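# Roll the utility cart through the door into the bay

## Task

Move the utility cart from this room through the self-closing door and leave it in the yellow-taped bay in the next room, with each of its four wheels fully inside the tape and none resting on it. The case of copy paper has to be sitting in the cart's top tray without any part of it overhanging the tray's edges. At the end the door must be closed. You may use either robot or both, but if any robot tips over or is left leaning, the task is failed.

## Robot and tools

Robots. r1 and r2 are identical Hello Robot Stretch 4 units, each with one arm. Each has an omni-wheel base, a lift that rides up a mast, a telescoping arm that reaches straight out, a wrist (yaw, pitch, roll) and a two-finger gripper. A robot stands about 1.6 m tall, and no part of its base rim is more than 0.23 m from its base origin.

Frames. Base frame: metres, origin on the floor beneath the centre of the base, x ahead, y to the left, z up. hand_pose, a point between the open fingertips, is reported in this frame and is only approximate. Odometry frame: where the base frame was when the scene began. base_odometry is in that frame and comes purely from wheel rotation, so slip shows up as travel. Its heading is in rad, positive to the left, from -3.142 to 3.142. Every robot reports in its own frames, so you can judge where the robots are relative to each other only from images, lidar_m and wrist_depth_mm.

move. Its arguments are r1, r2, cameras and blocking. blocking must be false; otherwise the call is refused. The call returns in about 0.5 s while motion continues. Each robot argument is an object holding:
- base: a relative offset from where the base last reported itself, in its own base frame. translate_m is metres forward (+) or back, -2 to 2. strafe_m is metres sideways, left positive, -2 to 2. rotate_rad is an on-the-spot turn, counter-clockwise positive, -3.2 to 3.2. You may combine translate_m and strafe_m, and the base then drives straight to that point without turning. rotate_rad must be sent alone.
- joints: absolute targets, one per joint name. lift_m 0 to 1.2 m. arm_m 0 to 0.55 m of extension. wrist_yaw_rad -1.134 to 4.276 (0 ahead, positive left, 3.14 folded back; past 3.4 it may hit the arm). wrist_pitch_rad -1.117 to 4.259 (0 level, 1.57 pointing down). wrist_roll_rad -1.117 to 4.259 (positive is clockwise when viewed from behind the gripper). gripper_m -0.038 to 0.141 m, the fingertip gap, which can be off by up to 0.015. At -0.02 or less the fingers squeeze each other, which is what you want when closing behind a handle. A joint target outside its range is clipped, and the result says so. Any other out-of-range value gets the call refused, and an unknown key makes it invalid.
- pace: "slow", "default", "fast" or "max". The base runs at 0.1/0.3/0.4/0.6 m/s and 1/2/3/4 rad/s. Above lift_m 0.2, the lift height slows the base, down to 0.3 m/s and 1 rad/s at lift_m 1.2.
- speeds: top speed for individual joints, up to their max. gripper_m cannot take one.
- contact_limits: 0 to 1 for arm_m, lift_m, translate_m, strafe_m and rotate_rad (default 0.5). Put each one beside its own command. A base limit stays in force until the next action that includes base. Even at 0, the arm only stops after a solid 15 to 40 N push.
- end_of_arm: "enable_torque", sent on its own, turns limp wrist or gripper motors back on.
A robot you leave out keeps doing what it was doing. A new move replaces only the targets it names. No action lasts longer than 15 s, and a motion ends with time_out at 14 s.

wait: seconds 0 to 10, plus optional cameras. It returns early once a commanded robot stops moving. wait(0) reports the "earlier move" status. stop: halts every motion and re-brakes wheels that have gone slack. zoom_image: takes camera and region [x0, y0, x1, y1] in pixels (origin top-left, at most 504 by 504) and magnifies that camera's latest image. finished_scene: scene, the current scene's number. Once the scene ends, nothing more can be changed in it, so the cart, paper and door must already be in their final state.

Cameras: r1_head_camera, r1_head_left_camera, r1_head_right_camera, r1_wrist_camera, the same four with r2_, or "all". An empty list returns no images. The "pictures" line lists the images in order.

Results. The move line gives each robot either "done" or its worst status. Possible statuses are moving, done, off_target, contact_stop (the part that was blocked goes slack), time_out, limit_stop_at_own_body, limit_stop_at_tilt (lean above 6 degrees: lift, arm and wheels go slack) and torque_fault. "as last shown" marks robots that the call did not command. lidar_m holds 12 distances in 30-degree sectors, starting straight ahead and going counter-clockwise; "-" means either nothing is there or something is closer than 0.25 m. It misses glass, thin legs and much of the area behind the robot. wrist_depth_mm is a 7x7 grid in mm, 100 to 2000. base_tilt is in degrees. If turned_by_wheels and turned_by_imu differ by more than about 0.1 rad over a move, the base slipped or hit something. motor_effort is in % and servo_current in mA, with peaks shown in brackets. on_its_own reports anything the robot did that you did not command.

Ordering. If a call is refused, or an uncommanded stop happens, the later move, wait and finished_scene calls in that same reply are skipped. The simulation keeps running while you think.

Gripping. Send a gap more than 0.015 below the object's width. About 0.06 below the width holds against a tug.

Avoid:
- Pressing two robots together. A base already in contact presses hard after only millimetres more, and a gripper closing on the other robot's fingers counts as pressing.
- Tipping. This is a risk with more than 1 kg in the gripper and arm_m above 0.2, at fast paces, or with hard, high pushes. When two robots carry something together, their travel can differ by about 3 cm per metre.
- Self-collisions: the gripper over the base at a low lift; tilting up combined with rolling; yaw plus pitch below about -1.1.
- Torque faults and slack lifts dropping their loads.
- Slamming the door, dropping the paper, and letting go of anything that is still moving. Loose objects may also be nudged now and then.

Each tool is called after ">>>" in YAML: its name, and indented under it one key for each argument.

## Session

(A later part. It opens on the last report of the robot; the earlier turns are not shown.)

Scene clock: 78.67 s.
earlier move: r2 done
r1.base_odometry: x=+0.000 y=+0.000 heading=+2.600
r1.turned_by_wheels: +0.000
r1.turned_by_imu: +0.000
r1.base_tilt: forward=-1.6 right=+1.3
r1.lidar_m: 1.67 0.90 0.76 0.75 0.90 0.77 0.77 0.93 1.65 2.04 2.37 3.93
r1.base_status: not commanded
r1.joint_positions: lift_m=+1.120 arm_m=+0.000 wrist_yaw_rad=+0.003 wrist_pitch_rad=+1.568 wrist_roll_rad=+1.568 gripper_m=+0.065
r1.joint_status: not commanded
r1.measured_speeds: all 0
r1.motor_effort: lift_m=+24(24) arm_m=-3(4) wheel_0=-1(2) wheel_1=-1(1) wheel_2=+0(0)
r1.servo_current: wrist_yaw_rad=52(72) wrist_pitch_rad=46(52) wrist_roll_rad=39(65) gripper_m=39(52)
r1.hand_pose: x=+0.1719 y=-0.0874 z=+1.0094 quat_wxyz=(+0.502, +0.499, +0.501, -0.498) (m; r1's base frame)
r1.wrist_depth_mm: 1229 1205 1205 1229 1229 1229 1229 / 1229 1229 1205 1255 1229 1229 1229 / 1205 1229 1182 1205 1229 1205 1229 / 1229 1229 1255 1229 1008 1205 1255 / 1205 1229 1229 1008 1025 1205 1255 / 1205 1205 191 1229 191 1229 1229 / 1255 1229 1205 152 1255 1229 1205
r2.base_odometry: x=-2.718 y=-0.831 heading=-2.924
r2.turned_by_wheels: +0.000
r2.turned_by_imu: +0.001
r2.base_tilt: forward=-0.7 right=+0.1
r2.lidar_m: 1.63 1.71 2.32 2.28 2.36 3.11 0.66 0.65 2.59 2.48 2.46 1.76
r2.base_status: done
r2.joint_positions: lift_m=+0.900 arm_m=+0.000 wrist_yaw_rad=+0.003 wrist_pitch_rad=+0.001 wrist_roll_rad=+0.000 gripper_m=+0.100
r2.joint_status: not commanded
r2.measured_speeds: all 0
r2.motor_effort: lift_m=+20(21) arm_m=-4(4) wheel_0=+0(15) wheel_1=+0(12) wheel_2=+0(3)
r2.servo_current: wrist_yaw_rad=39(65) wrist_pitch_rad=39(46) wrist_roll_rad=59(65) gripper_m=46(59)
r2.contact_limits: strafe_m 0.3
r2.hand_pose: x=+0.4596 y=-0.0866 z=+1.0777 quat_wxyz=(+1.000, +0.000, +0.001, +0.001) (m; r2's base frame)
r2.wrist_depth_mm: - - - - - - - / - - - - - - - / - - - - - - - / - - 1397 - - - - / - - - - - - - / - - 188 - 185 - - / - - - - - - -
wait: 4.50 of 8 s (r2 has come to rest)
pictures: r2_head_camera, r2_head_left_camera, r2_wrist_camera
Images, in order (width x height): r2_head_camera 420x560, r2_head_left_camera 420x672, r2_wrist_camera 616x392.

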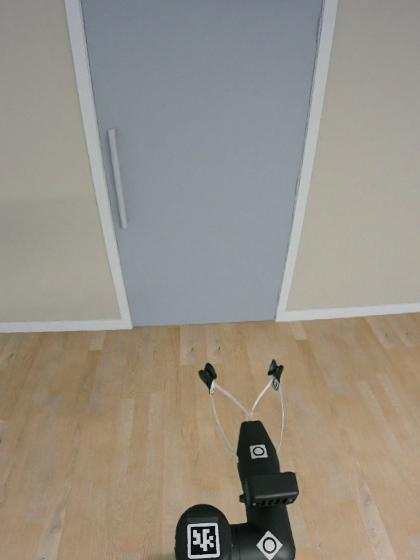

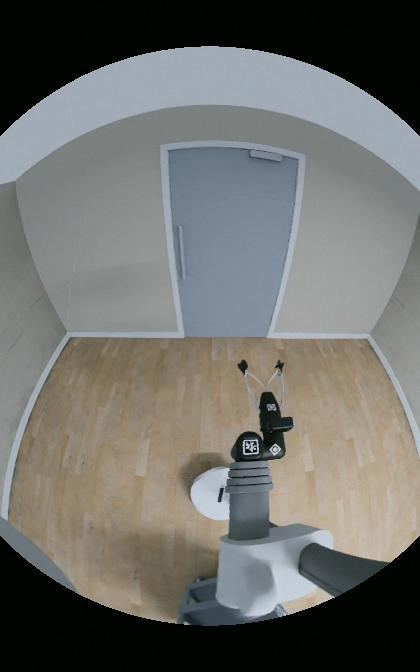

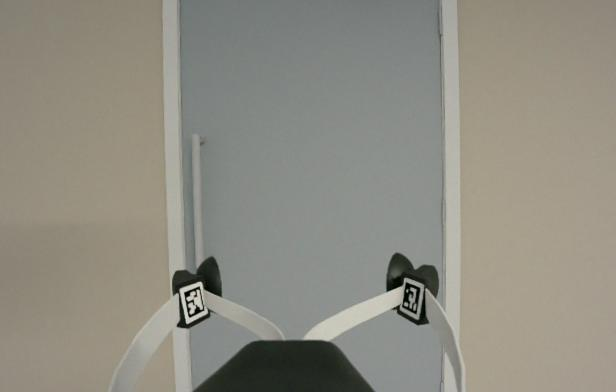

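>>> move:
  blocking: false
  r2: {"base":{"translate_m":0.75,"strafe_m":0.36},"joints":{"arm_m":0.22},"contact_limits":{"translate_m":0.3}}
  cameras: []

>>> wait:
  seconds: 7
  cameras: ["r2_head_camera","r2_wrist_camera"]

Scene clock: 90.47 s.
move: r2 moving
r1: as last shown
r1.lidar_m: 1.64 0.89 0.76 0.73 0.91 0.77 0.76 0.92 1.67 2.04 2.40 3.91
r1.motor_effort: lift_m=+24(24) arm_m=-4(4) wheel_0=-2(2) wheel_1=-1(1) wheel_2=+0(0)
r1.servo_current: wrist_yaw_rad=46(72) wrist_pitch_rad=39(46) wrist_roll_rad=72(72) gripper_m=46(46)
r1.wrist_depth_mm: 1205 1229 1229 1229 1229 1229 1229 / 1229 1229 1255 1229 1229 1229 1229 / 1229 1205 1229 1205 1229 1229 1229 / 1229 1182 1229 1229 1025 1229 1229 / 1205 1205 1205 1025 1042 1255 1229 / 1205 1229 193 1205 192 1255 1229 / 1229 1255 1229 152 1255 1229 1229
r2.base_odometry: x=-2.745 y=-0.853 heading=-2.924
r2.turned_by_wheels: +0.000
r2.turned_by_imu: +0.001
r2.base_tilt: forward=-0.8 right=+0.1
r2.lidar_m: 1.60 1.67 2.29 2.26 2.34 3.13 0.67 0.70 2.62 2.50 2.40 1.74
r2.base_status: translate_m moving; strafe_m moving
r2.joint_positions: lift_m=+0.900 arm_m=+0.051 wrist_yaw_rad=+0.002 wrist_pitch_rad=+0.001 wrist_roll_rad=+0.000 gripper_m=+0.100
r2.joint_status: arm_m moving
r2.measured_speeds: translate_m=+0.121 strafe_m=+0.058 rotate_rad=-0.004 lift_m=+0.000 arm_m=+0.195 wrist_yaw_rad=+0.000 wrist_pitch_rad=+0.000 wrist_roll_rad=+0.000
r2.motor_effort: lift_m=+20(21) arm_m=+8(13) wheel_0=+2(7) wheel_1=+8(11) wheel_2=-12(14)
r2.servo_current: wrist_yaw_rad=46(65) wrist_pitch_rad=39(46) wrist_roll_rad=52(65) gripper_m=52(59)
r2.contact_limits: translate_m 0.3
r2.hand_pose: x=+0.5101 y=-0.0867 z=+1.0777 quat_wxyz=(+1.000, +0.000, +0.001, +0.001) (m; r2's base frame)
r2.wrist_depth_mm: - - - - - - - / - - - - - - - / - - - - - - - / - - - - - - - / - - - - - - - / - - 188 - 185 - - / - 137 - - - - -
pictures: none
No camera images: "cameras" was empty.

Scene clock: 94.10 s.
earlier move: r2 done
r1.base_odometry: x=+0.000 y=+0.000 heading=+2.600
r1.turned_by_wheels: +0.000
r1.turned_by_imu: +0.000
r1.base_tilt: forward=-1.6 right=+1.3
r1.lidar_m: 1.68 0.88 0.76 0.77 0.91 0.77 0.77 0.90 1.65 2.04 2.40 3.91
r1.base_status: not commanded
r1.joint_positions: lift_m=+1.120 arm_m=+0.000 wrist_yaw_rad=+0.003 wrist_pitch_rad=+1.568 wrist_roll_rad=+1.568 gripper_m=+0.065
r1.joint_status: not commanded
r1.measured_speeds: all 0
r1.motor_effort: lift_m=+24(24) arm_m=-3(4) wheel_0=-1(2) wheel_1=-1(1) wheel_2=+0(0)
r1.servo_current: wrist_yaw_rad=59(78) wrist_pitch_rad=46(52) wrist_roll_rad=26(72) gripper_m=33(52)
r1.hand_pose: x=+0.1719 y=-0.0874 z=+1.0094 quat_wxyz=(+0.502, +0.499, +0.501, -0.498) (m; r1's base frame)
r1.wrist_depth_mm: 1205 1229 1229 1229 1229 1229 1229 / 1255 1205 1205 1229 1229 1229 1205 / 1229 1229 1229 1205 1205 1229 1229 / 1205 1229 1229 1229 1025 1229 1205 / 1229 1205 1229 1025 1008 1229 1229 / 1255 1205 192 1229 191 1229 1229 / 1205 1229 1205 152 1229 1205 1229
r2.base_odometry: x=-3.373 y=-1.345 heading=-2.924
r2.turned_by_wheels: +0.000
r2.turned_by_imu: +0.002
r2.base_tilt: forward=-0.7 right=+0.1
r2.lidar_m: 0.80 0.96 1.29 1.92 1.98 2.67 1.50 1.48 2.95 2.82 1.32 0.97
r2.base_status: done
r2.joint_positions: lift_m=+0.900 arm_m=+0.220 wrist_yaw_rad=+0.002 wrist_pitch_rad=+0.001 wrist_roll_rad=+0.000 gripper_m=+0.100
r2.joint_status: all done
r2.measured_speeds: all 0
r2.motor_effort: lift_m=+20(21) arm_m=+7(13) wheel_0=+3(8) wheel_1=+3(12) wheel_2=-2(14)
r2.servo_current: wrist_yaw_rad=52(65) wrist_pitch_rad=39(46) wrist_roll_rad=46(65) gripper_m=52(59)
r2.contact_limits: translate_m 0.3
r2.hand_pose: x=+0.6793 y=-0.0867 z=+1.0777 quat_wxyz=(+1.000, +0.000, +0.001, +0.001) (m; r2's base frame)
r2.wrist_depth_mm: 466 452 413 - - - - / 466 452 387 - - - - / 469 452 389 - - - - / 473 469 402 - - - - / 477 473 389 - - - - / 477 466 190 - 186 - - / 480 466 399 - - - -
wait: 3.63 of 7 s (r2 has come to rest)
pictures: r2_head_camera, r2_wrist_camera
Images, in order (width x height): r2_head_camera 420x560, r2_wrist_camera 616x392.

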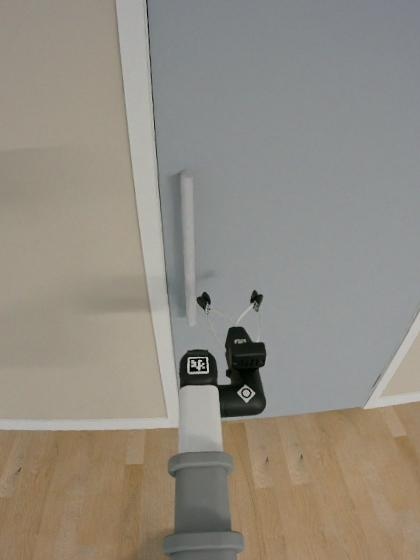

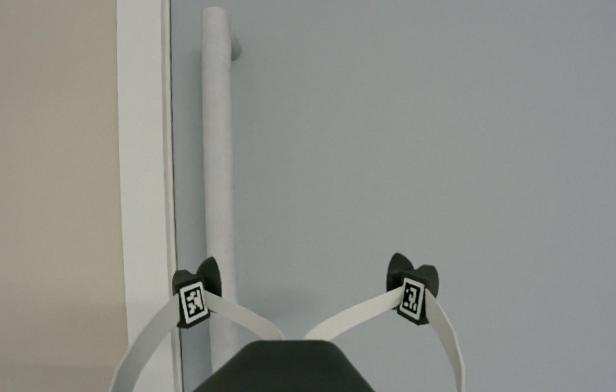

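>>> move:
  r2: {"base":{"translate_m":0.2,"strafe_m":0.083},"pace":"slow","contact_limits":{"translate_m":0.3}}
  blocking: false
  cameras: []

>>> wait:
  seconds: 5
  cameras: ["r2_wrist_camera","r2_head_camera"]

Scene clock: 109.93 s.
move: r2 moving
r1: as last shown
r1.lidar_m: 1.68 0.88 0.71 0.74 0.89 0.78 0.77 0.92 1.68 2.03 2.37 3.92
r1.servo_current: wrist_yaw_rad=52(59) wrist_pitch_rad=39(46) wrist_roll_rad=39(72) gripper_m=46(46)
r1.wrist_depth_mm: 1182 1205 1229 1229 1255 1229 1229 / 1205 1255 1229 1229 1205 1205 1205 / 1205 1229 1205 1229 1255 1229 1229 / 1229 1229 1205 1255 1042 1255 1255 / 1229 1205 1205 1008 1008 1229 1205 / 1255 1229 192 1229 191 1229 1229 / 1229 1255 1229 152 1205 1255 1205
r2.base_odometry: x=-3.384 y=-1.352 heading=-2.924
r2.turned_by_wheels: +0.000
r2.turned_by_imu: +0.001
r2.base_tilt: forward=-0.7 right=+0.1
r2.lidar_m: 0.82 0.93 1.24 1.92 2.00 2.69 1.52 1.49 2.96 2.84 1.29 0.95
r2.base_status: translate_m moving; strafe_m moving
r2.joint_positions: lift_m=+0.900 arm_m=+0.220 wrist_yaw_rad=+0.002 wrist_pitch_rad=+0.001 wrist_roll_rad=+0.000 gripper_m=+0.100
r2.joint_status: not commanded
r2.measured_speeds: translate_m=+0.049 strafe_m=+0.020 rotate_rad=+0.003 lift_m=+0.000 arm_m=+0.000 wrist_yaw_rad=+0.000 wrist_pitch_rad=+0.000 wrist_roll_rad=+0.000
r2.motor_effort: lift_m=+20(21) arm_m=+7(8) wheel_0=+10(10) wheel_1=+7(9) wheel_2=-10(10)
r2.servo_current: wrist_yaw_rad=52(52) wrist_pitch_rad=33(46) wrist_roll_rad=46(59) gripper_m=52(59)
r2.contact_limits: translate_m 0.3
r2.hand_pose: x=+0.6793 y=-0.0867 z=+1.0777 quat_wxyz=(+1.000, +0.000, +0.001, +0.001) (m; r2's base frame)
r2.wrist_depth_mm: 455 439 373 - - - - / 459 445 387 - - - - / 462 445 379 - - - - / 459 459 387 - - - - / 462 455 379 - - - - / 462 455 190 - 186 - - / 473 455 389 - - - -
pictures: none
No camera images: "cameras" was empty.

Scene clock: 112.80 s.
earlier move: r2 done
r1.base_odometry: x=+0.000 y=+0.000 heading=+2.600
r1.turned_by_wheels: +0.000
r1.turned_by_imu: +0.000
r1.base_tilt: forward=-1.6 right=+1.3
r1.lidar_m: 1.68 0.88 0.74 0.74 0.90 0.76 0.76 0.94 1.68 2.04 2.39 3.92
r1.base_status: not commanded
r1.joint_positions: lift_m=+1.120 arm_m=+0.000 wrist_yaw_rad=+0.003 wrist_pitch_rad=+1.568 wrist_roll_rad=+1.568 gripper_m=+0.065
r1.joint_status: not commanded
r1.measured_speeds: all 0
r1.motor_effort: lift_m=+24(24) arm_m=-3(4) wheel_0=-2(2) wheel_1=-1(1) wheel_2=+0(0)
r1.servo_current: wrist_yaw_rad=46(72) wrist_pitch_rad=33(52) wrist_roll_rad=46(72) gripper_m=39(52)
r1.hand_pose: x=+0.1719 y=-0.0874 z=+1.0094 quat_wxyz=(+0.502, +0.499, +0.501, -0.498) (m; r1's base frame)
r1.wrist_depth_mm: 1229 1229 1255 1182 1229 1205 1229 / 1205 1205 1205 1205 1255 1205 1229 / 1229 1229 1229 1229 1229 1255 1255 / 1205 1255 1229 1205 1025 1255 1205 / 1229 1205 1229 1008 1008 1229 1205 / 1229 1255 192 1255 191 1255 1255 / 1229 1205 1229 152 1229 1229 1229
r2.base_odometry: x=-3.550 y=-1.469 heading=-2.924
r2.turned_by_wheels: +0.000
r2.turned_by_imu: +0.001
r2.base_tilt: forward=-0.6 right=+0.0
r2.lidar_m: 0.65 0.72 0.99 1.85 1.93 2.60 1.72 1.69 3.03 2.89 1.06 0.76
r2.base_status: done
r2.joint_positions: lift_m=+0.900 arm_m=+0.220 wrist_yaw_rad=+0.002 wrist_pitch_rad=+0.001 wrist_roll_rad=+0.000 gripper_m=+0.100
r2.joint_status: not commanded
r2.measured_speeds: all 0
r2.motor_effort: lift_m=+21(21) arm_m=+7(8) wheel_0=+5(11) wheel_1=+5(10) wheel_2=-6(11)
r2.servo_current: wrist_yaw_rad=39(72) wrist_pitch_rad=33(52) wrist_roll_rad=46(59) gripper_m=59(65)
r2.contact_limits: translate_m 0.3
r2.hand_pose: x=+0.6793 y=-0.0867 z=+1.0777 quat_wxyz=(+1.000, +0.000, +0.001, +0.001) (m; r2's base frame)
r2.wrist_depth_mm: 266 253 265 263 264 263 263 / 268 254 266 265 266 264 263 / 268 256 268 266 265 266 266 / 271 257 270 267 268 267 267 / 273 258 271 270 270 268 268 / 274 260 195 200 196 271 270 / 277 263 274 - 273 272 272
wait: 2.87 of 5 s (r2 has come to rest)
pictures: r2_head_camera, r2_wrist_camera
Images, in order (width x height): r2_head_camera 420x560, r2_wrist_camera 616x392.

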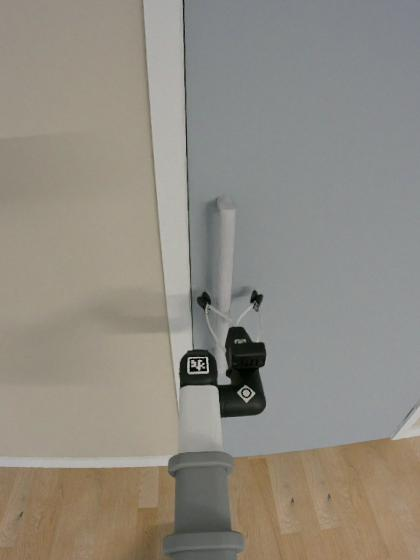

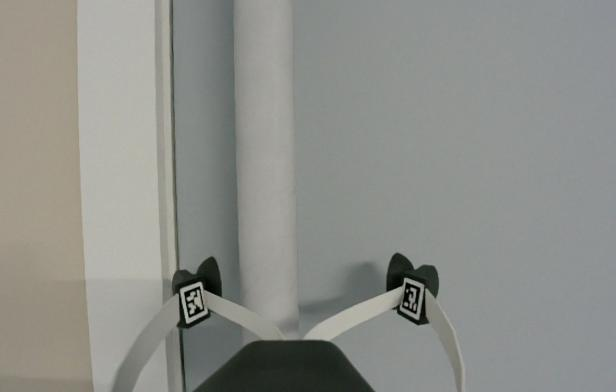

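>>> move:
  r2: {"base":{"translate_m":0.022,"strafe_m":0.017},"pace":"slow","contact_limits":{"translate_m":0.3}}
  blocking: false
  cameras: []

>>> wait:
  seconds: 2
  cameras: []

>>> move:
  r2: {"joints":{"gripper_m":-0.03}}
  blocking: false
  cameras: []

>>> wait:
  seconds: 3
  cameras: ["r2_wrist_camera"]

Scene clock: 118.73 s.
move: r2 moving
r1: as last shown
r1.lidar_m: 1.69 0.87 0.75 0.75 0.89 0.77 0.75 0.91 1.66 2.06 2.39 3.91
r1.servo_current: wrist_yaw_rad=59(65) wrist_pitch_rad=39(46) wrist_roll_rad=46(59) gripper_m=46(46)
r1.wrist_depth_mm: 1255 1229 1229 1229 1229 1255 1182 / 1205 1255 1229 1229 1229 1229 1229 / 1229 1205 1229 1229 1205 1229 1255 / 1229 1205 1229 1229 1025 1229 1229 / 1205 1205 1229 1025 1008 1229 1229 / 1205 1229 193 1229 191 1229 1229 / 1205 1205 1205 152 1255 1229 1229
r2.base_odometry: x=-3.559 y=-1.479 heading=-2.924
r2.turned_by_wheels: +0.000
r2.turned_by_imu: +0.000
r2.base_tilt: forward=-0.7 right=+0.1
r2.lidar_m: 0.64 0.72 0.98 1.84 1.92 2.60 1.76 1.69 3.04 2.89 1.05 0.73
r2.base_status: translate_m moving; strafe_m moving
r2.joint_positions: lift_m=+0.900 arm_m=+0.220 wrist_yaw_rad=+0.002 wrist_pitch_rad=+0.001 wrist_roll_rad=+0.000 gripper_m=+0.100
r2.joint_status: not commanded
r2.measured_speeds: translate_m=+0.042 strafe_m=+0.032 rotate_rad=+0.002 lift_m=+0.000 arm_m=+0.000 wrist_yaw_rad=+0.000 wrist_pitch_rad=+0.000 wrist_roll_rad=+0.000
r2.motor_effort: lift_m=+20(21) arm_m=+8(8) wheel_0=-5(7) wheel_1=+10(10) wheel_2=-9(10)
r2.servo_current: wrist_yaw_rad=46(52) wrist_pitch_rad=46(46) wrist_roll_rad=39(59) gripper_m=52(59)
r2.contact_limits: translate_m 0.3
r2.hand_pose: x=+0.6793 y=-0.0867 z=+1.0777 quat_wxyz=(+1.000, +0.000, +0.001, +0.001) (m; r2's base frame)
r2.wrist_depth_mm: 255 242 256 254 253 253 252 / 258 244 256 254 255 254 256 / 258 245 260 181 257 256 255 / 262 247 260 191 259 257 257 / 263 249 262 190 260 259 258 / 265 250 195 183 197 262 260 / 266 252 265 - 262 262 263
pictures: none
No camera images: "cameras" was empty.

Scene clock: 119.53 s.
earlier move: r2 done
r1.base_odometry: x=+0.000 y=+0.000 heading=+2.600
r1.turned_by_wheels: +0.000
r1.turned_by_imu: +0.000
r1.base_tilt: forward=-1.6 right=+1.2
r1.lidar_m: 1.66 0.87 0.75 0.74 0.90 0.77 0.79 0.91 1.66 2.05 2.38 3.91
r1.base_status: not commanded
r1.joint_positions: lift_m=+1.120 arm_m=+0.000 wrist_yaw_rad=+0.003 wrist_pitch_rad=+1.568 wrist_roll_rad=+1.568 gripper_m=+0.065
r1.joint_status: not commanded
r1.measured_speeds: all 0
r1.motor_effort: lift_m=+24(24) arm_m=-4(4) wheel_0=-1(2) wheel_1=-1(1) wheel_2=+0(0)
r1.servo_current: wrist_yaw_rad=59(65) wrist_pitch_rad=46(52) wrist_roll_rad=59(65) gripper_m=39(46)
r1.hand_pose: x=+0.1719 y=-0.0874 z=+1.0094 quat_wxyz=(+0.502, +0.499, +0.501, -0.498) (m; r1's base frame)
r1.wrist_depth_mm: 1229 1229 1229 1205 1229 1229 1255 / 1205 1229 1229 1229 1229 1229 1205 / 1229 1205 1229 1229 1205 1229 1229 / 1205 1229 1255 1205 1025 1229 1229 / 1229 1205 1229 1025 1008 1255 1255 / 1205 1229 193 1229 192 1205 1229 / 1229 1205 1229 152 1205 1229 1229
r2.base_odometry: x=-3.568 y=-1.490 heading=-2.924
r2.turned_by_wheels: +0.000
r2.turned_by_imu: +0.000
r2.base_tilt: forward=-0.7 right=+0.1
r2.lidar_m: 0.61 0.70 0.97 1.84 1.93 2.58 1.77 1.71 3.05 2.89 1.02 0.72
r2.base_status: done
r2.joint_positions: lift_m=+0.900 arm_m=+0.220 wrist_yaw_rad=+0.002 wrist_pitch_rad=+0.001 wrist_roll_rad=+0.000 gripper_m=+0.100
r2.joint_status: not commanded
r2.measured_speeds: all 0
r2.motor_effort: lift_m=+20(21) arm_m=+7(8) wheel_0=-5(7) wheel_1=+5(10) wheel_2=-5(10)
r2.servo_current: wrist_yaw_rad=46(59) wrist_pitch_rad=46(46) wrist_roll_rad=46(59) gripper_m=52(59)
r2.contact_limits: translate_m 0.3
r2.hand_pose: x=+0.6793 y=-0.0867 z=+1.0777 quat_wxyz=(+1.000, +0.000, +0.001, +0.001) (m; r2's base frame)
r2.wrist_depth_mm: 243 230 244 165 241 241 240 / 245 232 245 166 243 242 241 / 247 233 246 166 243 244 243 / 248 234 247 168 246 246 245 / 251 236 249 167 248 246 246 / 252 237 204 168 196 249 247 / 254 239 251 - 250 249 250
wait: 0.80 of 2 s (r2 has come to rest)
pictures: none
No camera images: "cameras" was empty.

Scene clock: 120.03 s.
move: r2 moving
r1: as last shown
r1.base_tilt: forward=-1.6 right=+1.3
r1.lidar_m: 1.68 0.88 0.76 0.75 0.90 0.77 0.76 0.93 1.65 2.04 2.38 3.92
r1.motor_effort: lift_m=+24(24) arm_m=-3(4) wheel_0=-2(2) wheel_1=-1(1) wheel_2=+0(0)
r1.servo_current: wrist_yaw_rad=59(59) wrist_pitch_rad=39(52) wrist_roll_rad=52(72) gripper_m=39(46)
r1.wrist_depth_mm: 1255 1205 1205 1205 1229 1255 1229 / 1255 1205 1229 1205 1229 1229 1229 / 1205 1205 1205 1205 1255 1205 1205 / 1229 1229 1229 1229 1008 1229 1229 / 1205 1205 1229 1025 1008 1255 1205 / 1229 1205 192 1229 192 1229 1229 / 1229 1255 1229 152 1229 1229 1229
r2.base_odometry: x=-3.568 y=-1.490 heading=-2.924
r2.turned_by_wheels: +0.000
r2.turned_by_imu: +0.000
r2.base_tilt: forward=-0.7 right=+0.1
r2.lidar_m: 0.61 0.72 0.94 1.84 1.90 2.58 1.76 1.71 3.06 2.90 1.01 0.74
r2.base_status: not commanded
r2.joint_positions: lift_m=+0.900 arm_m=+0.220 wrist_yaw_rad=+0.002 wrist_pitch_rad=+0.001 wrist_roll_rad=+0.000 gripper_m=+0.083
r2.joint_status: gripper_m moving
r2.measured_speeds: all 0
r2.motor_effort: lift_m=+20(21) arm_m=+7(8) wheel_0=-4(5) wheel_1=+5(5) wheel_2=-5(6)
r2.servo_current: wrist_yaw_rad=46(65) wrist_pitch_rad=39(46) wrist_roll_rad=59(59) gripper_m=137(137)
r2.contact_limits: translate_m 0.3
r2.hand_pose: x=+0.6793 y=-0.0867 z=+1.0777 quat_wxyz=(+1.000, +0.000, +0.001, +0.001) (m; r2's base frame)
r2.wrist_depth_mm: 244 231 243 165 242 241 241 / 246 232 245 166 242 242 242 / 246 234 246 166 244 243 244 / 248 235 248 168 246 246 245 / 251 236 249 167 248 246 246 / 253 237 201 169 192 248 248 / 253 239 252 - 250 249 249
pictures: none
No camera images: "cameras" was empty.

Scene clock: 121.53 s.
earlier move: r2 done
r1.base_odometry: x=+0.000 y=+0.000 heading=+2.600
r1.turned_by_wheels: +0.000
r1.turned_by_imu: +0.000
r1.base_tilt: forward=-1.6 right=+1.3
r1.lidar_m: 1.66 0.85 0.73 0.74 0.89 0.76 0.77 0.94 1.67 2.06 2.41 3.92
r1.base_status: not commanded
r1.joint_positions: lift_m=+1.120 arm_m=+0.000 wrist_yaw_rad=+0.003 wrist_pitch_rad=+1.568 wrist_roll_rad=+1.568 gripper_m=+0.065
r1.joint_status: not commanded
r1.measured_speeds: all 0
r1.motor_effort: lift_m=+24(24) arm_m=-4(4) wheel_0=-1(2) wheel_1=-1(1) wheel_2=+0(0)
r1.servo_current: wrist_yaw_rad=52(65) wrist_pitch_rad=39(52) wrist_roll_rad=52(72) gripper_m=39(46)
r1.hand_pose: x=+0.1719 y=-0.0874 z=+1.0094 quat_wxyz=(+0.502, +0.499, +0.501, -0.498) (m; r1's base frame)
r1.wrist_depth_mm: 1229 1229 1205 1205 1255 1205 1229 / 1205 1229 1229 1229 1229 1229 1229 / 1229 1229 1182 1229 1229 1229 1229 / 1229 1229 1205 1229 1008 1229 1255 / 1205 1255 1205 1025 1008 1229 1229 / 1205 1229 193 1229 191 1205 1229 / 1205 1205 1229 152 1229 1229 1229
r2.base_odometry: x=-3.568 y=-1.490 heading=-2.924
r2.turned_by_wheels: +0.001
r2.turned_by_imu: +0.001
r2.base_tilt: forward=-0.7 right=+0.1
r2.lidar_m: 0.63 0.70 0.99 1.84 1.92 2.58 1.77 1.72 3.05 2.89 1.01 0.72
r2.base_status: not commanded
r2.joint_positions: lift_m=+0.900 arm_m=+0.220 wrist_yaw_rad=+0.003 wrist_pitch_rad=+0.001 wrist_roll_rad=+0.000 gripper_m=-0.028
r2.joint_status: all done
r2.measured_speeds: all 0
r2.motor_effort: lift_m=+20(21) arm_m=-2(8) wheel_0=-3(5) wheel_1=+5(6) wheel_2=+1(6)
r2.servo_current: wrist_yaw_rad=46(65) wrist_pitch_rad=46(46) wrist_roll_rad=46(59) gripper_m=130(208)
r2.contact_limits: translate_m 0.3
r2.hand_pose: x=+0.6795 y=-0.0866 z=+1.0777 quat_wxyz=(+1.000, +0.000, +0.001, +0.001) (m; r2's base frame)
r2.wrist_depth_mm: 243 230 243 161 240 237 237 / 244 230 243 163 241 239 238 / 246 233 245 163 242 241 239 / 248 234 246 167 245 242 242 / 250 236 247 167 245 244 243 / 251 236 186 167 179 245 245 / 252 238 252 - 248 - 247
wait: 1.50 of 3 s (r2 has come to rest)
pictures: r2_wrist_camera
Images, in order (width x height): r2_wrist_camera 616x392.

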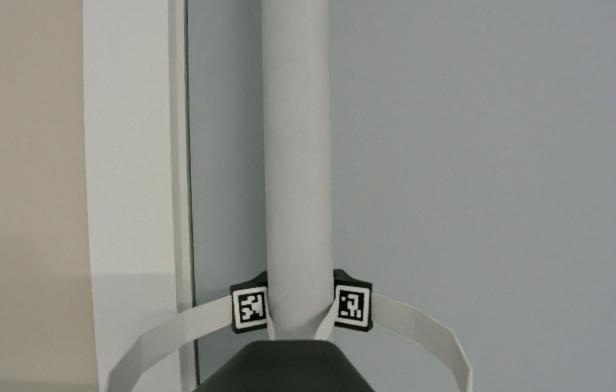

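>>> move:
  r2: {"base":{"translate_m":-0.151,"strafe_m":-0.074},"joints":{"wrist_yaw_rad":0.18},"speeds":{"wrist_yaw_rad":0.1},"pace":"slow","contact_limits":{"translate_m":0.6}}
  blocking: false
  cameras: []

>>> wait:
  seconds: 5
  cameras: ["r2_wrist_camera"]

>>> move:
  r2: {"base":{"translate_m":-0.251,"strafe_m":-0.22},"joints":{"wrist_yaw_rad":0.53},"speeds":{"wrist_yaw_rad":0.1},"pace":"slow","contact_limits":{"translate_m":0.6}}
  blocking: false
  cameras: []

>>> wait:
  seconds: 6
  cameras: ["r2_wrist_camera","r2_head_camera"]

Scene clock: 129.33 s.
move: r2 moving
r1: as last shown
r1.lidar_m: 1.67 0.87 0.76 0.76 0.89 0.76 0.76 0.93 1.70 2.02 2.39 3.94
r1.motor_effort: lift_m=+24(24) arm_m=-3(4) wheel_0=-2(2) wheel_1=-1(1) wheel_2=+0(0)
r1.servo_current: wrist_yaw_rad=65(72) wrist_pitch_rad=46(46) wrist_roll_rad=65(65) gripper_m=46(46)
r1.wrist_depth_mm: 1229 1205 1205 1229 1255 1229 1229 / 1229 1229 1205 1205 1255 1255 1229 / 1205 1205 1229 1229 1229 1229 1229 / 1229 1229 1229 1205 1025 1229 1229 / 1205 1205 1229 1025 991 1205 1205 / 1205 1229 193 1205 191 1255 1255 / 1205 1229 1205 152 1229 1229 1255
r2.base_odometry: x=-3.557 y=-1.481 heading=-2.924
r2.turned_by_wheels: +0.000
r2.turned_by_imu: -0.001
r2.base_tilt: forward=-0.6 right=+0.1
r2.lidar_m: 0.62 0.74 0.98 1.84 1.91 2.58 1.77 1.68 3.06 2.89 1.04 0.72
r2.base_status: translate_m moving; strafe_m moving
r2.joint_positions: lift_m=+0.900 arm_m=+0.220 wrist_yaw_rad=+0.045 wrist_pitch_rad=+0.001 wrist_roll_rad=+0.000 gripper_m=-0.028
r2.joint_status: wrist_yaw_rad moving
r2.measured_speeds: translate_m=-0.048 strafe_m=-0.026 rotate_rad=+0.004 lift_m=+0.000 arm_m=+0.000 wrist_yaw_rad=+0.102 wrist_pitch_rad=+0.000 wrist_roll_rad=+0.000
r2.motor_effort: lift_m=+20(21) arm_m=-3(4) wheel_0=-7(13) wheel_1=-11(13) wheel_2=+17(18)
r2.servo_current: wrist_yaw_rad=33(78) wrist_pitch_rad=39(46) wrist_roll_rad=39(52) gripper_m=130(137)
r2.contact_limits: translate_m 0.6
r2.hand_pose: x=+0.6829 y=-0.0745 z=+1.0777 quat_wxyz=(+1.000, +0.000, +0.001, +0.022) (m; r2's base frame)
r2.wrist_depth_mm: 255 238 243 163 238 237 233 / 257 240 244 164 239 237 234 / 259 242 247 165 241 238 236 / 260 244 248 166 243 240 237 / 263 246 248 167 244 242 239 / 264 247 185 167 179 242 240 / 266 249 253 - 247 243 241
pictures: none
No camera images: "cameras" was empty.

Scene clock: 131.70 s.
earlier move: r2 done
r1.base_odometry: x=+0.000 y=+0.000 heading=+2.600
r1.turned_by_wheels: +0.000
r1.turned_by_imu: +0.000
r1.base_tilt: forward=-1.6 right=+1.3
r1.lidar_m: 1.80 0.85 0.75 0.75 0.88 0.78 0.78 0.92 1.63 2.00 2.39 3.92
r1.base_status: not commanded
r1.joint_positions: lift_m=+1.120 arm_m=+0.000 wrist_yaw_rad=+0.003 wrist_pitch_rad=+1.568 wrist_roll_rad=+1.568 gripper_m=+0.065
r1.joint_status: not commanded
r1.measured_speeds: all 0
r1.motor_effort: lift_m=+24(24) arm_m=-4(4) wheel_0=-1(2) wheel_1=-1(1) wheel_2=+0(0)
r1.servo_current: wrist_yaw_rad=52(72) wrist_pitch_rad=46(52) wrist_roll_rad=46(65) gripper_m=39(52)
r1.hand_pose: x=+0.1719 y=-0.0874 z=+1.0094 quat_wxyz=(+0.502, +0.499, +0.501, -0.498) (m; r1's base frame)
r1.wrist_depth_mm: 1229 1229 1229 1229 1229 1205 1255 / 1205 1205 1229 1229 1205 1229 1205 / 1205 1205 1255 1229 1205 1229 1255 / 1205 1205 1229 1205 1025 1229 1229 / 1229 1229 1205 1008 1025 1229 1229 / 1229 1229 193 1205 191 1229 1229 / 1205 1205 1229 152 1229 1205 1255
r2.base_odometry: x=-3.437 y=-1.385 heading=-2.923
r2.turned_by_wheels: +0.001
r2.turned_by_imu: -0.001
r2.base_tilt: forward=-0.6 right=+0.1
r2.lidar_m: 0.63 0.87 1.16 1.89 1.98 2.65 1.59 1.55 2.97 2.83 1.24 0.76
r2.base_status: done
r2.joint_positions: lift_m=+0.900 arm_m=+0.220 wrist_yaw_rad=+0.187 wrist_pitch_rad=+0.001 wrist_roll_rad=+0.000 gripper_m=-0.028
r2.joint_status: all done
r2.measured_speeds: all 0
r2.motor_effort: lift_m=+20(21) arm_m=-3(4) wheel_0=+0(13) wheel_1=-6(15) wheel_2=+18(22)
r2.servo_current: wrist_yaw_rad=59(85) wrist_pitch_rad=39(52) wrist_roll_rad=52(65) gripper_m=124(137)
r2.contact_limits: translate_m 0.6
r2.hand_pose: x=+0.6905 y=-0.0323 z=+1.0777 quat_wxyz=(+0.996, +0.000, +0.001, +0.093) (m; r2's base frame)
r2.wrist_depth_mm: 445 424 244 162 238 234 231 / 445 421 247 165 239 236 233 / 455 427 248 164 240 236 234 / 455 433 249 168 242 237 236 / 459 436 251 166 243 239 236 / 466 436 186 168 180 241 236 / 469 442 254 - 245 241 239
wait: 2.37 of 5 s (r2 has come to rest)
pictures: r2_wrist_camera
Images, in order (width x height): r2_wrist_camera 616x392.

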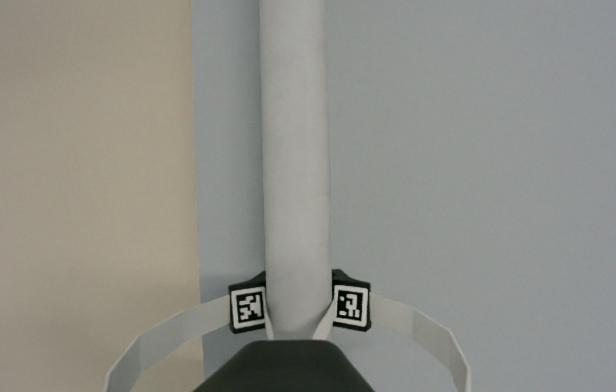

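Scene clock: 132.20 s.
move: r2 moving
r1: as last shown
r1.lidar_m: 1.84 0.86 0.75 0.73 0.90 0.77 0.78 0.92 1.67 2.03 2.38 3.90
r1.servo_current: wrist_yaw_rad=65(65) wrist_pitch_rad=46(52) wrist_roll_rad=52(59) gripper_m=39(52)
r1.wrist_depth_mm: 1205 1205 1229 1229 1229 1229 1205 / 1205 1205 1229 1229 1229 1229 1229 / 1205 1229 1182 1229 1205 1205 1229 / 1205 1229 1229 1205 1008 1205 1229 / 1255 1255 1229 1008 1025 1255 1229 / 1229 1229 192 1229 192 1229 1229 / 1229 1205 1229 152 1255 1229 1229
r2.base_odometry: x=-3.429 y=-1.375 heading=-2.921
r2.turned_by_wheels: +0.001
r2.turned_by_imu: +0.001
r2.base_tilt: forward=-0.6 right=+0.1
r2.lidar_m: 0.60 0.88 1.19 1.92 1.98 2.68 1.59 1.55 2.96 2.82 1.23 0.78
r2.base_status: translate_m moving; strafe_m moving
r2.joint_positions: lift_m=+0.900 arm_m=+0.220 wrist_yaw_rad=+0.226 wrist_pitch_rad=+0.001 wrist_roll_rad=+0.000 gripper_m=-0.028
r2.joint_status: wrist_yaw_rad moving
r2.measured_speeds: translate_m=-0.040 strafe_m=-0.034 rotate_rad=-0.002 lift_m=+0.000 arm_m=+0.000 wrist_yaw_rad=+0.100 wrist_pitch_rad=+0.000 wrist_roll_rad=+0.000
r2.motor_effort: lift_m=+20(20) arm_m=-3(4) wheel_0=+4(9) wheel_1=-11(11) wheel_2=+21(22)
r2.servo_current: wrist_yaw_rad=26(98) wrist_pitch_rad=46(46) wrist_roll_rad=59(59) gripper_m=124(137)
r2.contact_limits: translate_m 0.6
r2.hand_pose: x=+0.6916 y=-0.0204 z=+1.0777 quat_wxyz=(+0.994, +0.000, +0.001, +0.113) (m; r2's base frame)
r2.wrist_depth_mm: 466 439 246 162 236 231 227 / 466 442 248 163 237 233 229 / 469 445 249 165 240 234 229 / 473 449 251 167 241 236 231 / 477 449 252 167 242 236 234 / 480 455 186 167 179 238 235 / - 459 255 - 243 237 236
pictures: none
No camera images: "cameras" was empty.

Scene clock: 136.27 s.
earlier move: r2 done
r1.base_odometry: x=+0.000 y=+0.000 heading=+2.600
r1.turned_by_wheels: +0.000
r1.turned_by_imu: +0.000
r1.base_tilt: forward=-1.6 right=+1.3
r1.lidar_m: 2.18 0.87 0.75 0.75 0.89 0.76 0.77 0.92 1.65 2.06 2.36 3.90
r1.base_status: not commanded
r1.joint_positions: lift_m=+1.120 arm_m=+0.000 wrist_yaw_rad=+0.003 wrist_pitch_rad=+1.568 wrist_roll_rad=+1.568 gripper_m=+0.065
r1.joint_status: not commanded
r1.measured_speeds: all 0
r1.motor_effort: lift_m=+24(24) arm_m=-3(4) wheel_0=-1(2) wheel_1=-1(2) wheel_2=+0(1)
r1.servo_current: wrist_yaw_rad=39(72) wrist_pitch_rad=39(52) wrist_roll_rad=39(72) gripper_m=46(52)
r1.hand_pose: x=+0.1719 y=-0.0874 z=+1.0094 quat_wxyz=(+0.502, +0.499, +0.501, -0.498) (m; r1's base frame)
r1.wrist_depth_mm: 1205 1229 1205 1229 1229 1229 1229 / 1182 1229 1229 1229 1205 1229 1205 / 1205 1205 1205 1205 1229 1229 1229 / 1229 1229 1205 1229 1008 1229 1229 / 1205 1229 1229 1008 1025 1229 1205 / 1205 1229 191 1205 191 1255 1255 / 1205 1205 1205 152 1229 1229 1255
r2.base_odometry: x=-3.241 y=-1.116 heading=-2.920
r2.turned_by_wheels: +0.001
r2.turned_by_imu: +0.042
r2.base_tilt: forward=-0.6 right=+0.0
r2.lidar_m: 0.62 1.13 1.55 2.11 2.19 3.09 1.26 1.35 2.75 2.60 1.53 0.88
r2.base_status: done
r2.joint_positions: lift_m=+0.900 arm_m=+0.220 wrist_yaw_rad=+0.540 wrist_pitch_rad=+0.001 wrist_roll_rad=+0.000 gripper_m=-0.028
r2.joint_status: all done
r2.measured_speeds: all 0
r2.motor_effort: lift_m=+21(21) arm_m=-5(5) wheel_0=+16(22) wheel_1=-2(11) wheel_2=+22(28)
r2.servo_current: wrist_yaw_rad=59(111) wrist_pitch_rad=39(46) wrist_roll_rad=46(59) gripper_m=111(137)
r2.contact_limits: translate_m 0.6
r2.hand_pose: x=+0.6833 y=+0.0733 z=+1.0777 quat_wxyz=(+0.964, +0.000, +0.001, +0.267) (m; r2's base frame)
r2.wrist_depth_mm: - - 251 164 230 221 213 / - - 252 165 232 222 215 / - - 253 165 233 224 216 / - - 254 166 235 226 218 / - - 256 166 236 225 218 / 1661 - 183 167 180 226 220 / - - 260 - 236 224 221
wait: 4.07 of 6 s (r2 has come to rest)
pictures: r2_head_camera, r2_wrist_camera
Images, in order (width x height): r2_head_camera 420x560, r2_wrist_camera 616x392.

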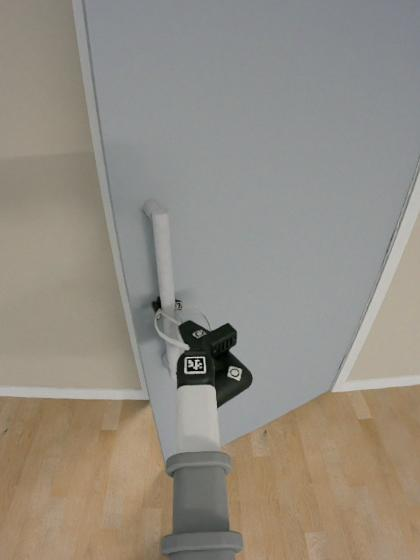

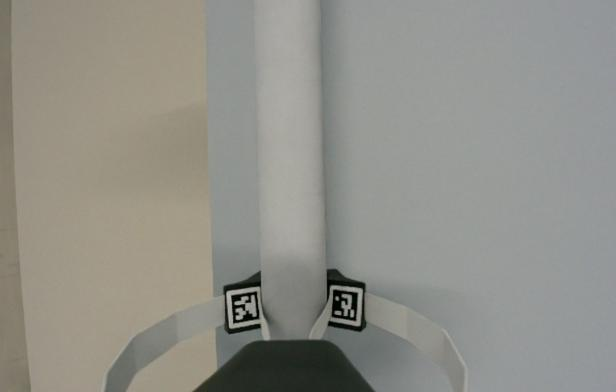

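>>> move:
  r2: {"base":{"translate_m":-0.162,"strafe_m":-0.294},"joints":{"wrist_yaw_rad":0.88},"speeds":{"wrist_yaw_rad":0.1},"pace":"slow","contact_limits":{"translate_m":0.6}}
  blocking: false
  cameras: []

>>> wait:
  seconds: 6
  cameras: ["r2_wrist_camera"]

>>> move:
  r2: {"base":{"translate_m":-0.223,"strafe_m":-0.215},"pace":"slow","contact_limits":{"translate_m":0.6}}
  blocking: false
  cameras: []

>>> wait:
  seconds: 6
  cameras: ["r2_wrist_camera","r2_head_camera","r2_head_left_camera","r1_head_left_camera","r1_head_camera"]

Scene clock: 143.33 s.
move: r2 moving
r1: as last shown
r1.lidar_m: 2.22 0.87 0.76 0.75 0.90 0.76 0.78 0.94 1.62 2.03 2.33 3.92
r1.motor_effort: lift_m=+24(24) arm_m=-4(4) wheel_0=-1(2) wheel_1=-1(1) wheel_2=+0(0)
r1.servo_current: wrist_yaw_rad=52(52) wrist_pitch_rad=46(52) wrist_roll_rad=39(78) gripper_m=46(46)
r1.wrist_depth_mm: 1229 1205 1205 1255 1205 1205 1229 / 1205 1205 1205 1205 1229 1205 1229 / 1205 1229 1255 1229 1229 1229 1229 / 1205 1229 1229 1205 1008 1255 1229 / 1229 1229 1205 1008 1008 1229 1229 / 1229 1229 192 1229 191 1255 1229 / 1229 1229 1229 152 1229 1229 1229
r2.base_odometry: x=-3.237 y=-1.104 heading=-2.917
r2.turned_by_wheels: +0.002
r2.turned_by_imu: +0.003
r2.base_tilt: forward=-0.6 right=+0.0
r2.lidar_m: 0.63 1.14 1.56 2.13 2.24 3.07 1.26 1.40 2.73 2.61 1.54 0.88
r2.base_status: translate_m moving; strafe_m moving
r2.joint_positions: lift_m=+0.900 arm_m=+0.220 wrist_yaw_rad=+0.579 wrist_pitch_rad=+0.001 wrist_roll_rad=+0.000 gripper_m=-0.028
r2.joint_status: wrist_yaw_rad moving
r2.measured_speeds: translate_m=-0.023 strafe_m=-0.043 rotate_rad=+0.001 lift_m=+0.000 arm_m=+0.000 wrist_yaw_rad=+0.100 wrist_pitch_rad=+0.000 wrist_roll_rad=+0.000
r2.motor_effort: lift_m=+20(21) arm_m=-4(5) wheel_0=+15(18) wheel_1=-8(8) wheel_2=+23(23)
r2.servo_current: wrist_yaw_rad=65(111) wrist_pitch_rad=39(46) wrist_roll_rad=59(59) gripper_m=117(124)
r2.contact_limits: translate_m 0.6
r2.hand_pose: x=+0.6802 y=+0.0847 z=+1.0777 quat_wxyz=(+0.958, +0.000, +0.001, +0.286) (m; r2's base frame)
r2.wrist_depth_mm: - - 252 163 229 218 211 / 1756 - 253 165 231 219 212 / - - 255 164 233 222 213 / 1708 - 257 168 235 223 214 / 1808 - 257 166 236 224 216 / 1756 - 184 167 180 225 217 / - - - - 236 223 218
pictures: none
No camera images: "cameras" was empty.

Scene clock: 148.03 s.
earlier move: r2 done
r1.base_odometry: x=+0.000 y=+0.000 heading=+2.600
r1.turned_by_wheels: +0.000
r1.turned_by_imu: +0.000
r1.base_tilt: forward=-1.6 right=+1.3
r1.lidar_m: 2.23 0.89 0.74 0.75 0.88 0.78 0.76 0.92 1.64 2.03 2.39 3.90
r1.base_status: not commanded
r1.joint_positions: lift_m=+1.120 arm_m=+0.000 wrist_yaw_rad=+0.003 wrist_pitch_rad=+1.568 wrist_roll_rad=+1.568 gripper_m=+0.065
r1.joint_status: not commanded
r1.measured_speeds: all 0
r1.motor_effort: lift_m=+24(24) arm_m=-4(4) wheel_0=-2(2) wheel_1=-1(1) wheel_2=+0(0)
r1.servo_current: wrist_yaw_rad=39(72) wrist_pitch_rad=46(52) wrist_roll_rad=39(78) gripper_m=46(46)
r1.hand_pose: x=+0.1719 y=-0.0874 z=+1.0094 quat_wxyz=(+0.502, +0.499, +0.501, -0.498) (m; r1's base frame)
r1.wrist_depth_mm: 1205 1205 1229 1205 1205 1229 1229 / 1205 1205 1255 1229 1229 1205 1229 / 1205 1229 1229 1229 1229 1229 1229 / 1182 1205 1229 1205 1008 1229 1229 / 1229 1205 1229 1008 1008 1229 1229 / 1229 1205 192 1205 191 1255 1255 / 1255 1229 1229 152 1229 1229 1229
r2.base_odometry: x=-3.148 y=-0.793 heading=-2.917
r2.turned_by_wheels: +0.000
r2.turned_by_imu: +0.203
r2.base_tilt: forward=-0.7 right=+0.0
r2.lidar_m: 0.61 0.66 2.15 2.42 2.76 1.24 1.15 2.79 2.31 2.33 1.36 0.83
r2.base_status: done
r2.joint_positions: lift_m=+0.900 arm_m=+0.220 wrist_yaw_rad=+0.891 wrist_pitch_rad=+0.001 wrist_roll_rad=+0.000 gripper_m=-0.028
r2.joint_status: all done
r2.measured_speeds: translate_m=-0.001 strafe_m=+0.000 rotate_rad=-0.001 lift_m=+0.000 arm_m=+0.000 wrist_yaw_rad=+0.000 wrist_pitch_rad=+0.000 wrist_roll_rad=+0.000
r2.motor_effort: lift_m=+20(21) arm_m=-9(10) wheel_0=+14(28) wheel_1=+2(9) wheel_2=+13(29)
r2.servo_current: wrist_yaw_rad=72(111) wrist_pitch_rad=39(46) wrist_roll_rad=46(65) gripper_m=117(124)
r2.contact_limits: translate_m 0.6
r2.hand_pose: x=+0.6404 y=+0.1694 z=+1.0777 quat_wxyz=(+0.902, +0.000, +0.000, +0.431) (m; r2's base frame)
r2.wrist_depth_mm: - - - 163 216 191 175 / - - - 164 218 191 176 / - - - 165 219 193 178 / - - - 167 220 198 179 / - - - 166 222 196 180 / - - 187 167 180 196 180 / - - - - 221 191 181
wait: 4.70 of 6 s (r2 has come to rest)
pictures: r2_wrist_camera
Images, in order (width x height): r2_wrist_camera 616x392.

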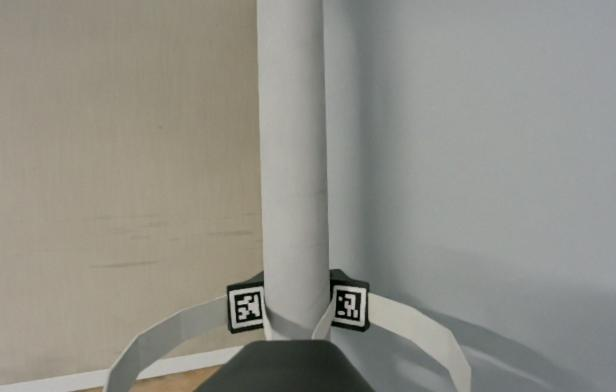

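Scene clock: 148.53 s.
move: r2 moving
r1: as last shown
r1.base_tilt: forward=-1.6 right=+1.2
r1.lidar_m: 2.23 0.87 0.75 0.76 0.88 0.77 0.78 0.91 1.65 2.03 2.39 3.93
r1.servo_current: wrist_yaw_rad=52(52) wrist_pitch_rad=46(46) wrist_roll_rad=33(59) gripper_m=39(46)
r1.wrist_depth_mm: 1229 1182 1229 1229 1255 1229 1255 / 1205 1229 1205 1205 1229 1255 1255 / 1229 1229 1229 1229 1229 1229 1281 / 1229 1229 1229 1229 991 1182 1205 / 1229 1255 1229 1008 1008 1229 1255 / 1205 1229 192 1205 192 1229 1229 / 1205 1205 1229 152 1229 1229 1255
r2.base_odometry: x=-3.141 y=-0.783 heading=-2.915
r2.turned_by_wheels: +0.003
r2.turned_by_imu: +0.005
r2.base_tilt: forward=-0.6 right=+0.0
r2.lidar_m: 0.61 0.68 2.21 2.43 2.78 1.19 1.14 2.76 2.31 2.32 1.36 0.86
r2.base_status: translate_m moving; strafe_m moving
r2.joint_positions: lift_m=+0.900 arm_m=+0.220 wrist_yaw_rad=+0.891 wrist_pitch_rad=+0.001 wrist_roll_rad=+0.000 gripper_m=-0.028
r2.joint_status: not commanded
r2.measured_speeds: translate_m=-0.036 strafe_m=-0.034 rotate_rad=+0.001 lift_m=+0.000 arm_m=+0.000 wrist_yaw_rad=+0.000 wrist_pitch_rad=+0.000 wrist_roll_rad=+0.000
r2.motor_effort: lift_m=+20(21) arm_m=-9(10) wheel_0=+17(20) wheel_1=-6(9) wheel_2=+23(24)
r2.servo_current: wrist_yaw_rad=59(78) wrist_pitch_rad=33(46) wrist_roll_rad=46(59) gripper_m=111(124)
r2.contact_limits: translate_m 0.6
r2.hand_pose: x=+0.6404 y=+0.1694 z=+1.0777 quat_wxyz=(+0.902, +0.000, +0.000, +0.431) (m; r2's base frame)
r2.wrist_depth_mm: - - - 163 216 191 176 / - - - 164 216 191 177 / - - - 165 220 194 178 / - - - 167 220 198 179 / - - - 166 222 196 180 / - - 187 167 179 197 181 / - - - - 220 191 181
pictures: none
No camera images: "cameras" was empty.

Scene clock: 152.40 s.
earlier move: r2 done
r1.base_odometry: x=+0.000 y=+0.000 heading=+2.600
r1.turned_by_wheels: +0.000
r1.turned_by_imu: +0.000
r1.base_tilt: forward=-1.6 right=+1.3
r1.lidar_m: 2.19 0.88 0.76 0.74 0.89 0.76 0.77 0.90 1.66 2.04 2.37 3.90
r1.base_status: not commanded
r1.joint_positions: lift_m=+1.120 arm_m=+0.000 wrist_yaw_rad=+0.003 wrist_pitch_rad=+1.568 wrist_roll_rad=+1.568 gripper_m=+0.065
r1.joint_status: not commanded
r1.measured_speeds: all 0
r1.motor_effort: lift_m=+24(24) arm_m=-4(4) wheel_0=-2(2) wheel_1=-1(2) wheel_2=+0(0)
r1.servo_current: wrist_yaw_rad=59(72) wrist_pitch_rad=39(52) wrist_roll_rad=39(65) gripper_m=39(52)
r1.hand_pose: x=+0.1719 y=-0.0874 z=+1.0094 quat_wxyz=(+0.502, +0.499, +0.501, -0.498) (m; r1's base frame)
r1.wrist_depth_mm: 1229 1229 1205 1229 1229 1255 1255 / 1205 1182 1229 1205 1229 1205 1229 / 1205 1229 1205 1255 1255 1229 1281 / 1205 1205 1255 1229 1008 1255 1205 / 1182 1205 1205 1008 1008 1229 1229 / 1229 1229 192 1229 192 1205 1229 / 1229 1229 1229 152 1182 1229 1229
r2.base_odometry: x=-2.980 y=-0.534 heading=-2.914
r2.turned_by_wheels: +0.000
r2.turned_by_imu: +0.181
r2.base_tilt: forward=-0.7 right=+0.0
r2.lidar_m: 0.60 0.63 2.67 2.73 1.31 1.09 3.43 2.25 2.07 1.99 1.32 0.88
r2.base_status: done
r2.joint_positions: lift_m=+0.900 arm_m=+0.220 wrist_yaw_rad=+0.891 wrist_pitch_rad=+0.001 wrist_roll_rad=+0.000 gripper_m=-0.028
r2.joint_status: not commanded
r2.measured_speeds: all 0
r2.motor_effort: lift_m=+20(21) arm_m=-9(10) wheel_0=+17(28) wheel_1=+0(10) wheel_2=+19(28)
r2.servo_current: wrist_yaw_rad=78(85) wrist_pitch_rad=39(46) wrist_roll_rad=52(59) gripper_m=117(124)
r2.contact_limits: translate_m 0.6
r2.hand_pose: x=+0.6404 y=+0.1694 z=+1.0777 quat_wxyz=(+0.902, +0.000, +0.000, +0.431) (m; r2's base frame)
r2.wrist_depth_mm: - - - 164 216 192 177 / - - - 165 217 193 179 / - - - 166 217 195 180 / - - - 166 220 198 180 / - - - 166 222 197 182 / - - 187 169 179 195 182 / - - - - 220 189 183
wait: 3.87 of 6 s (r2 has come to rest)
pictures: r1_head_camera, r1_head_left_camera, r2_head_camera, r2_head_left_camera, r2_wrist_camera
Images, in order (width x height): r1_head_camera 420x560, r1_head_left_camera 420x672, r2_head_camera 420x560, r2_head_left_camera 420x672, r2_wrist_camera 616x392.

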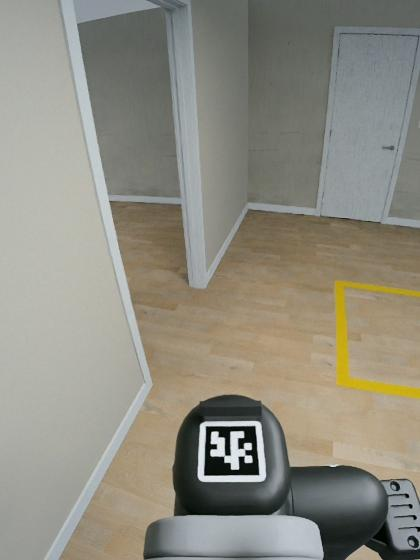

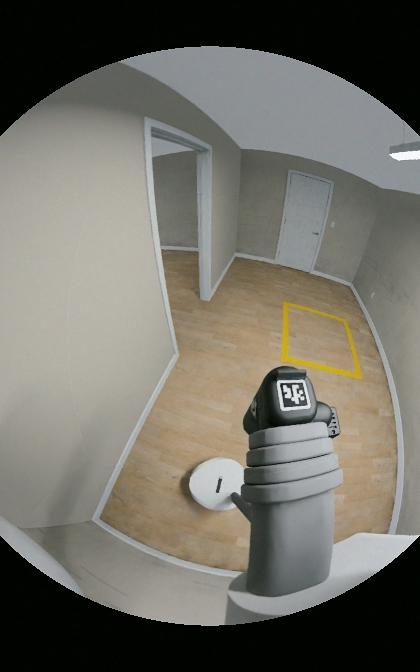

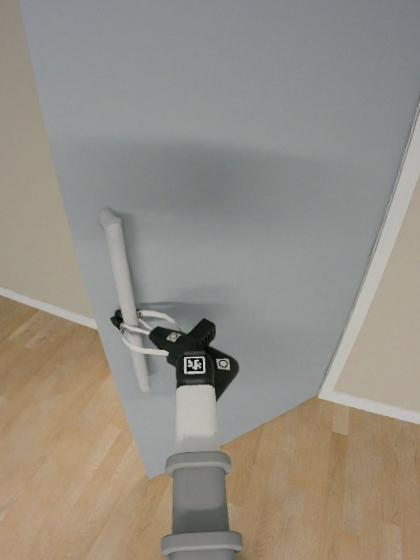

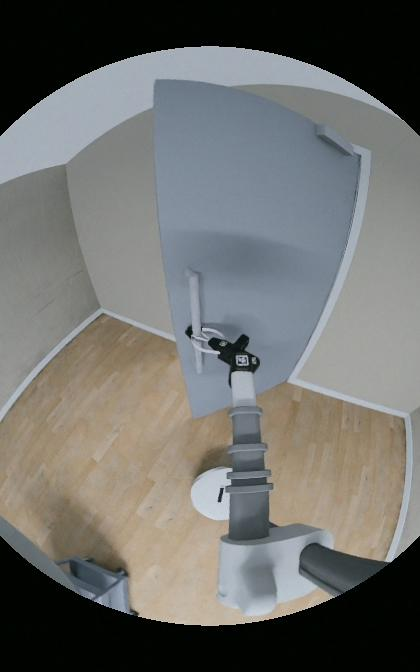

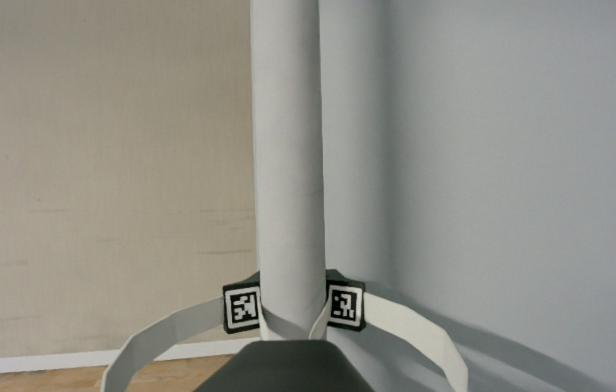

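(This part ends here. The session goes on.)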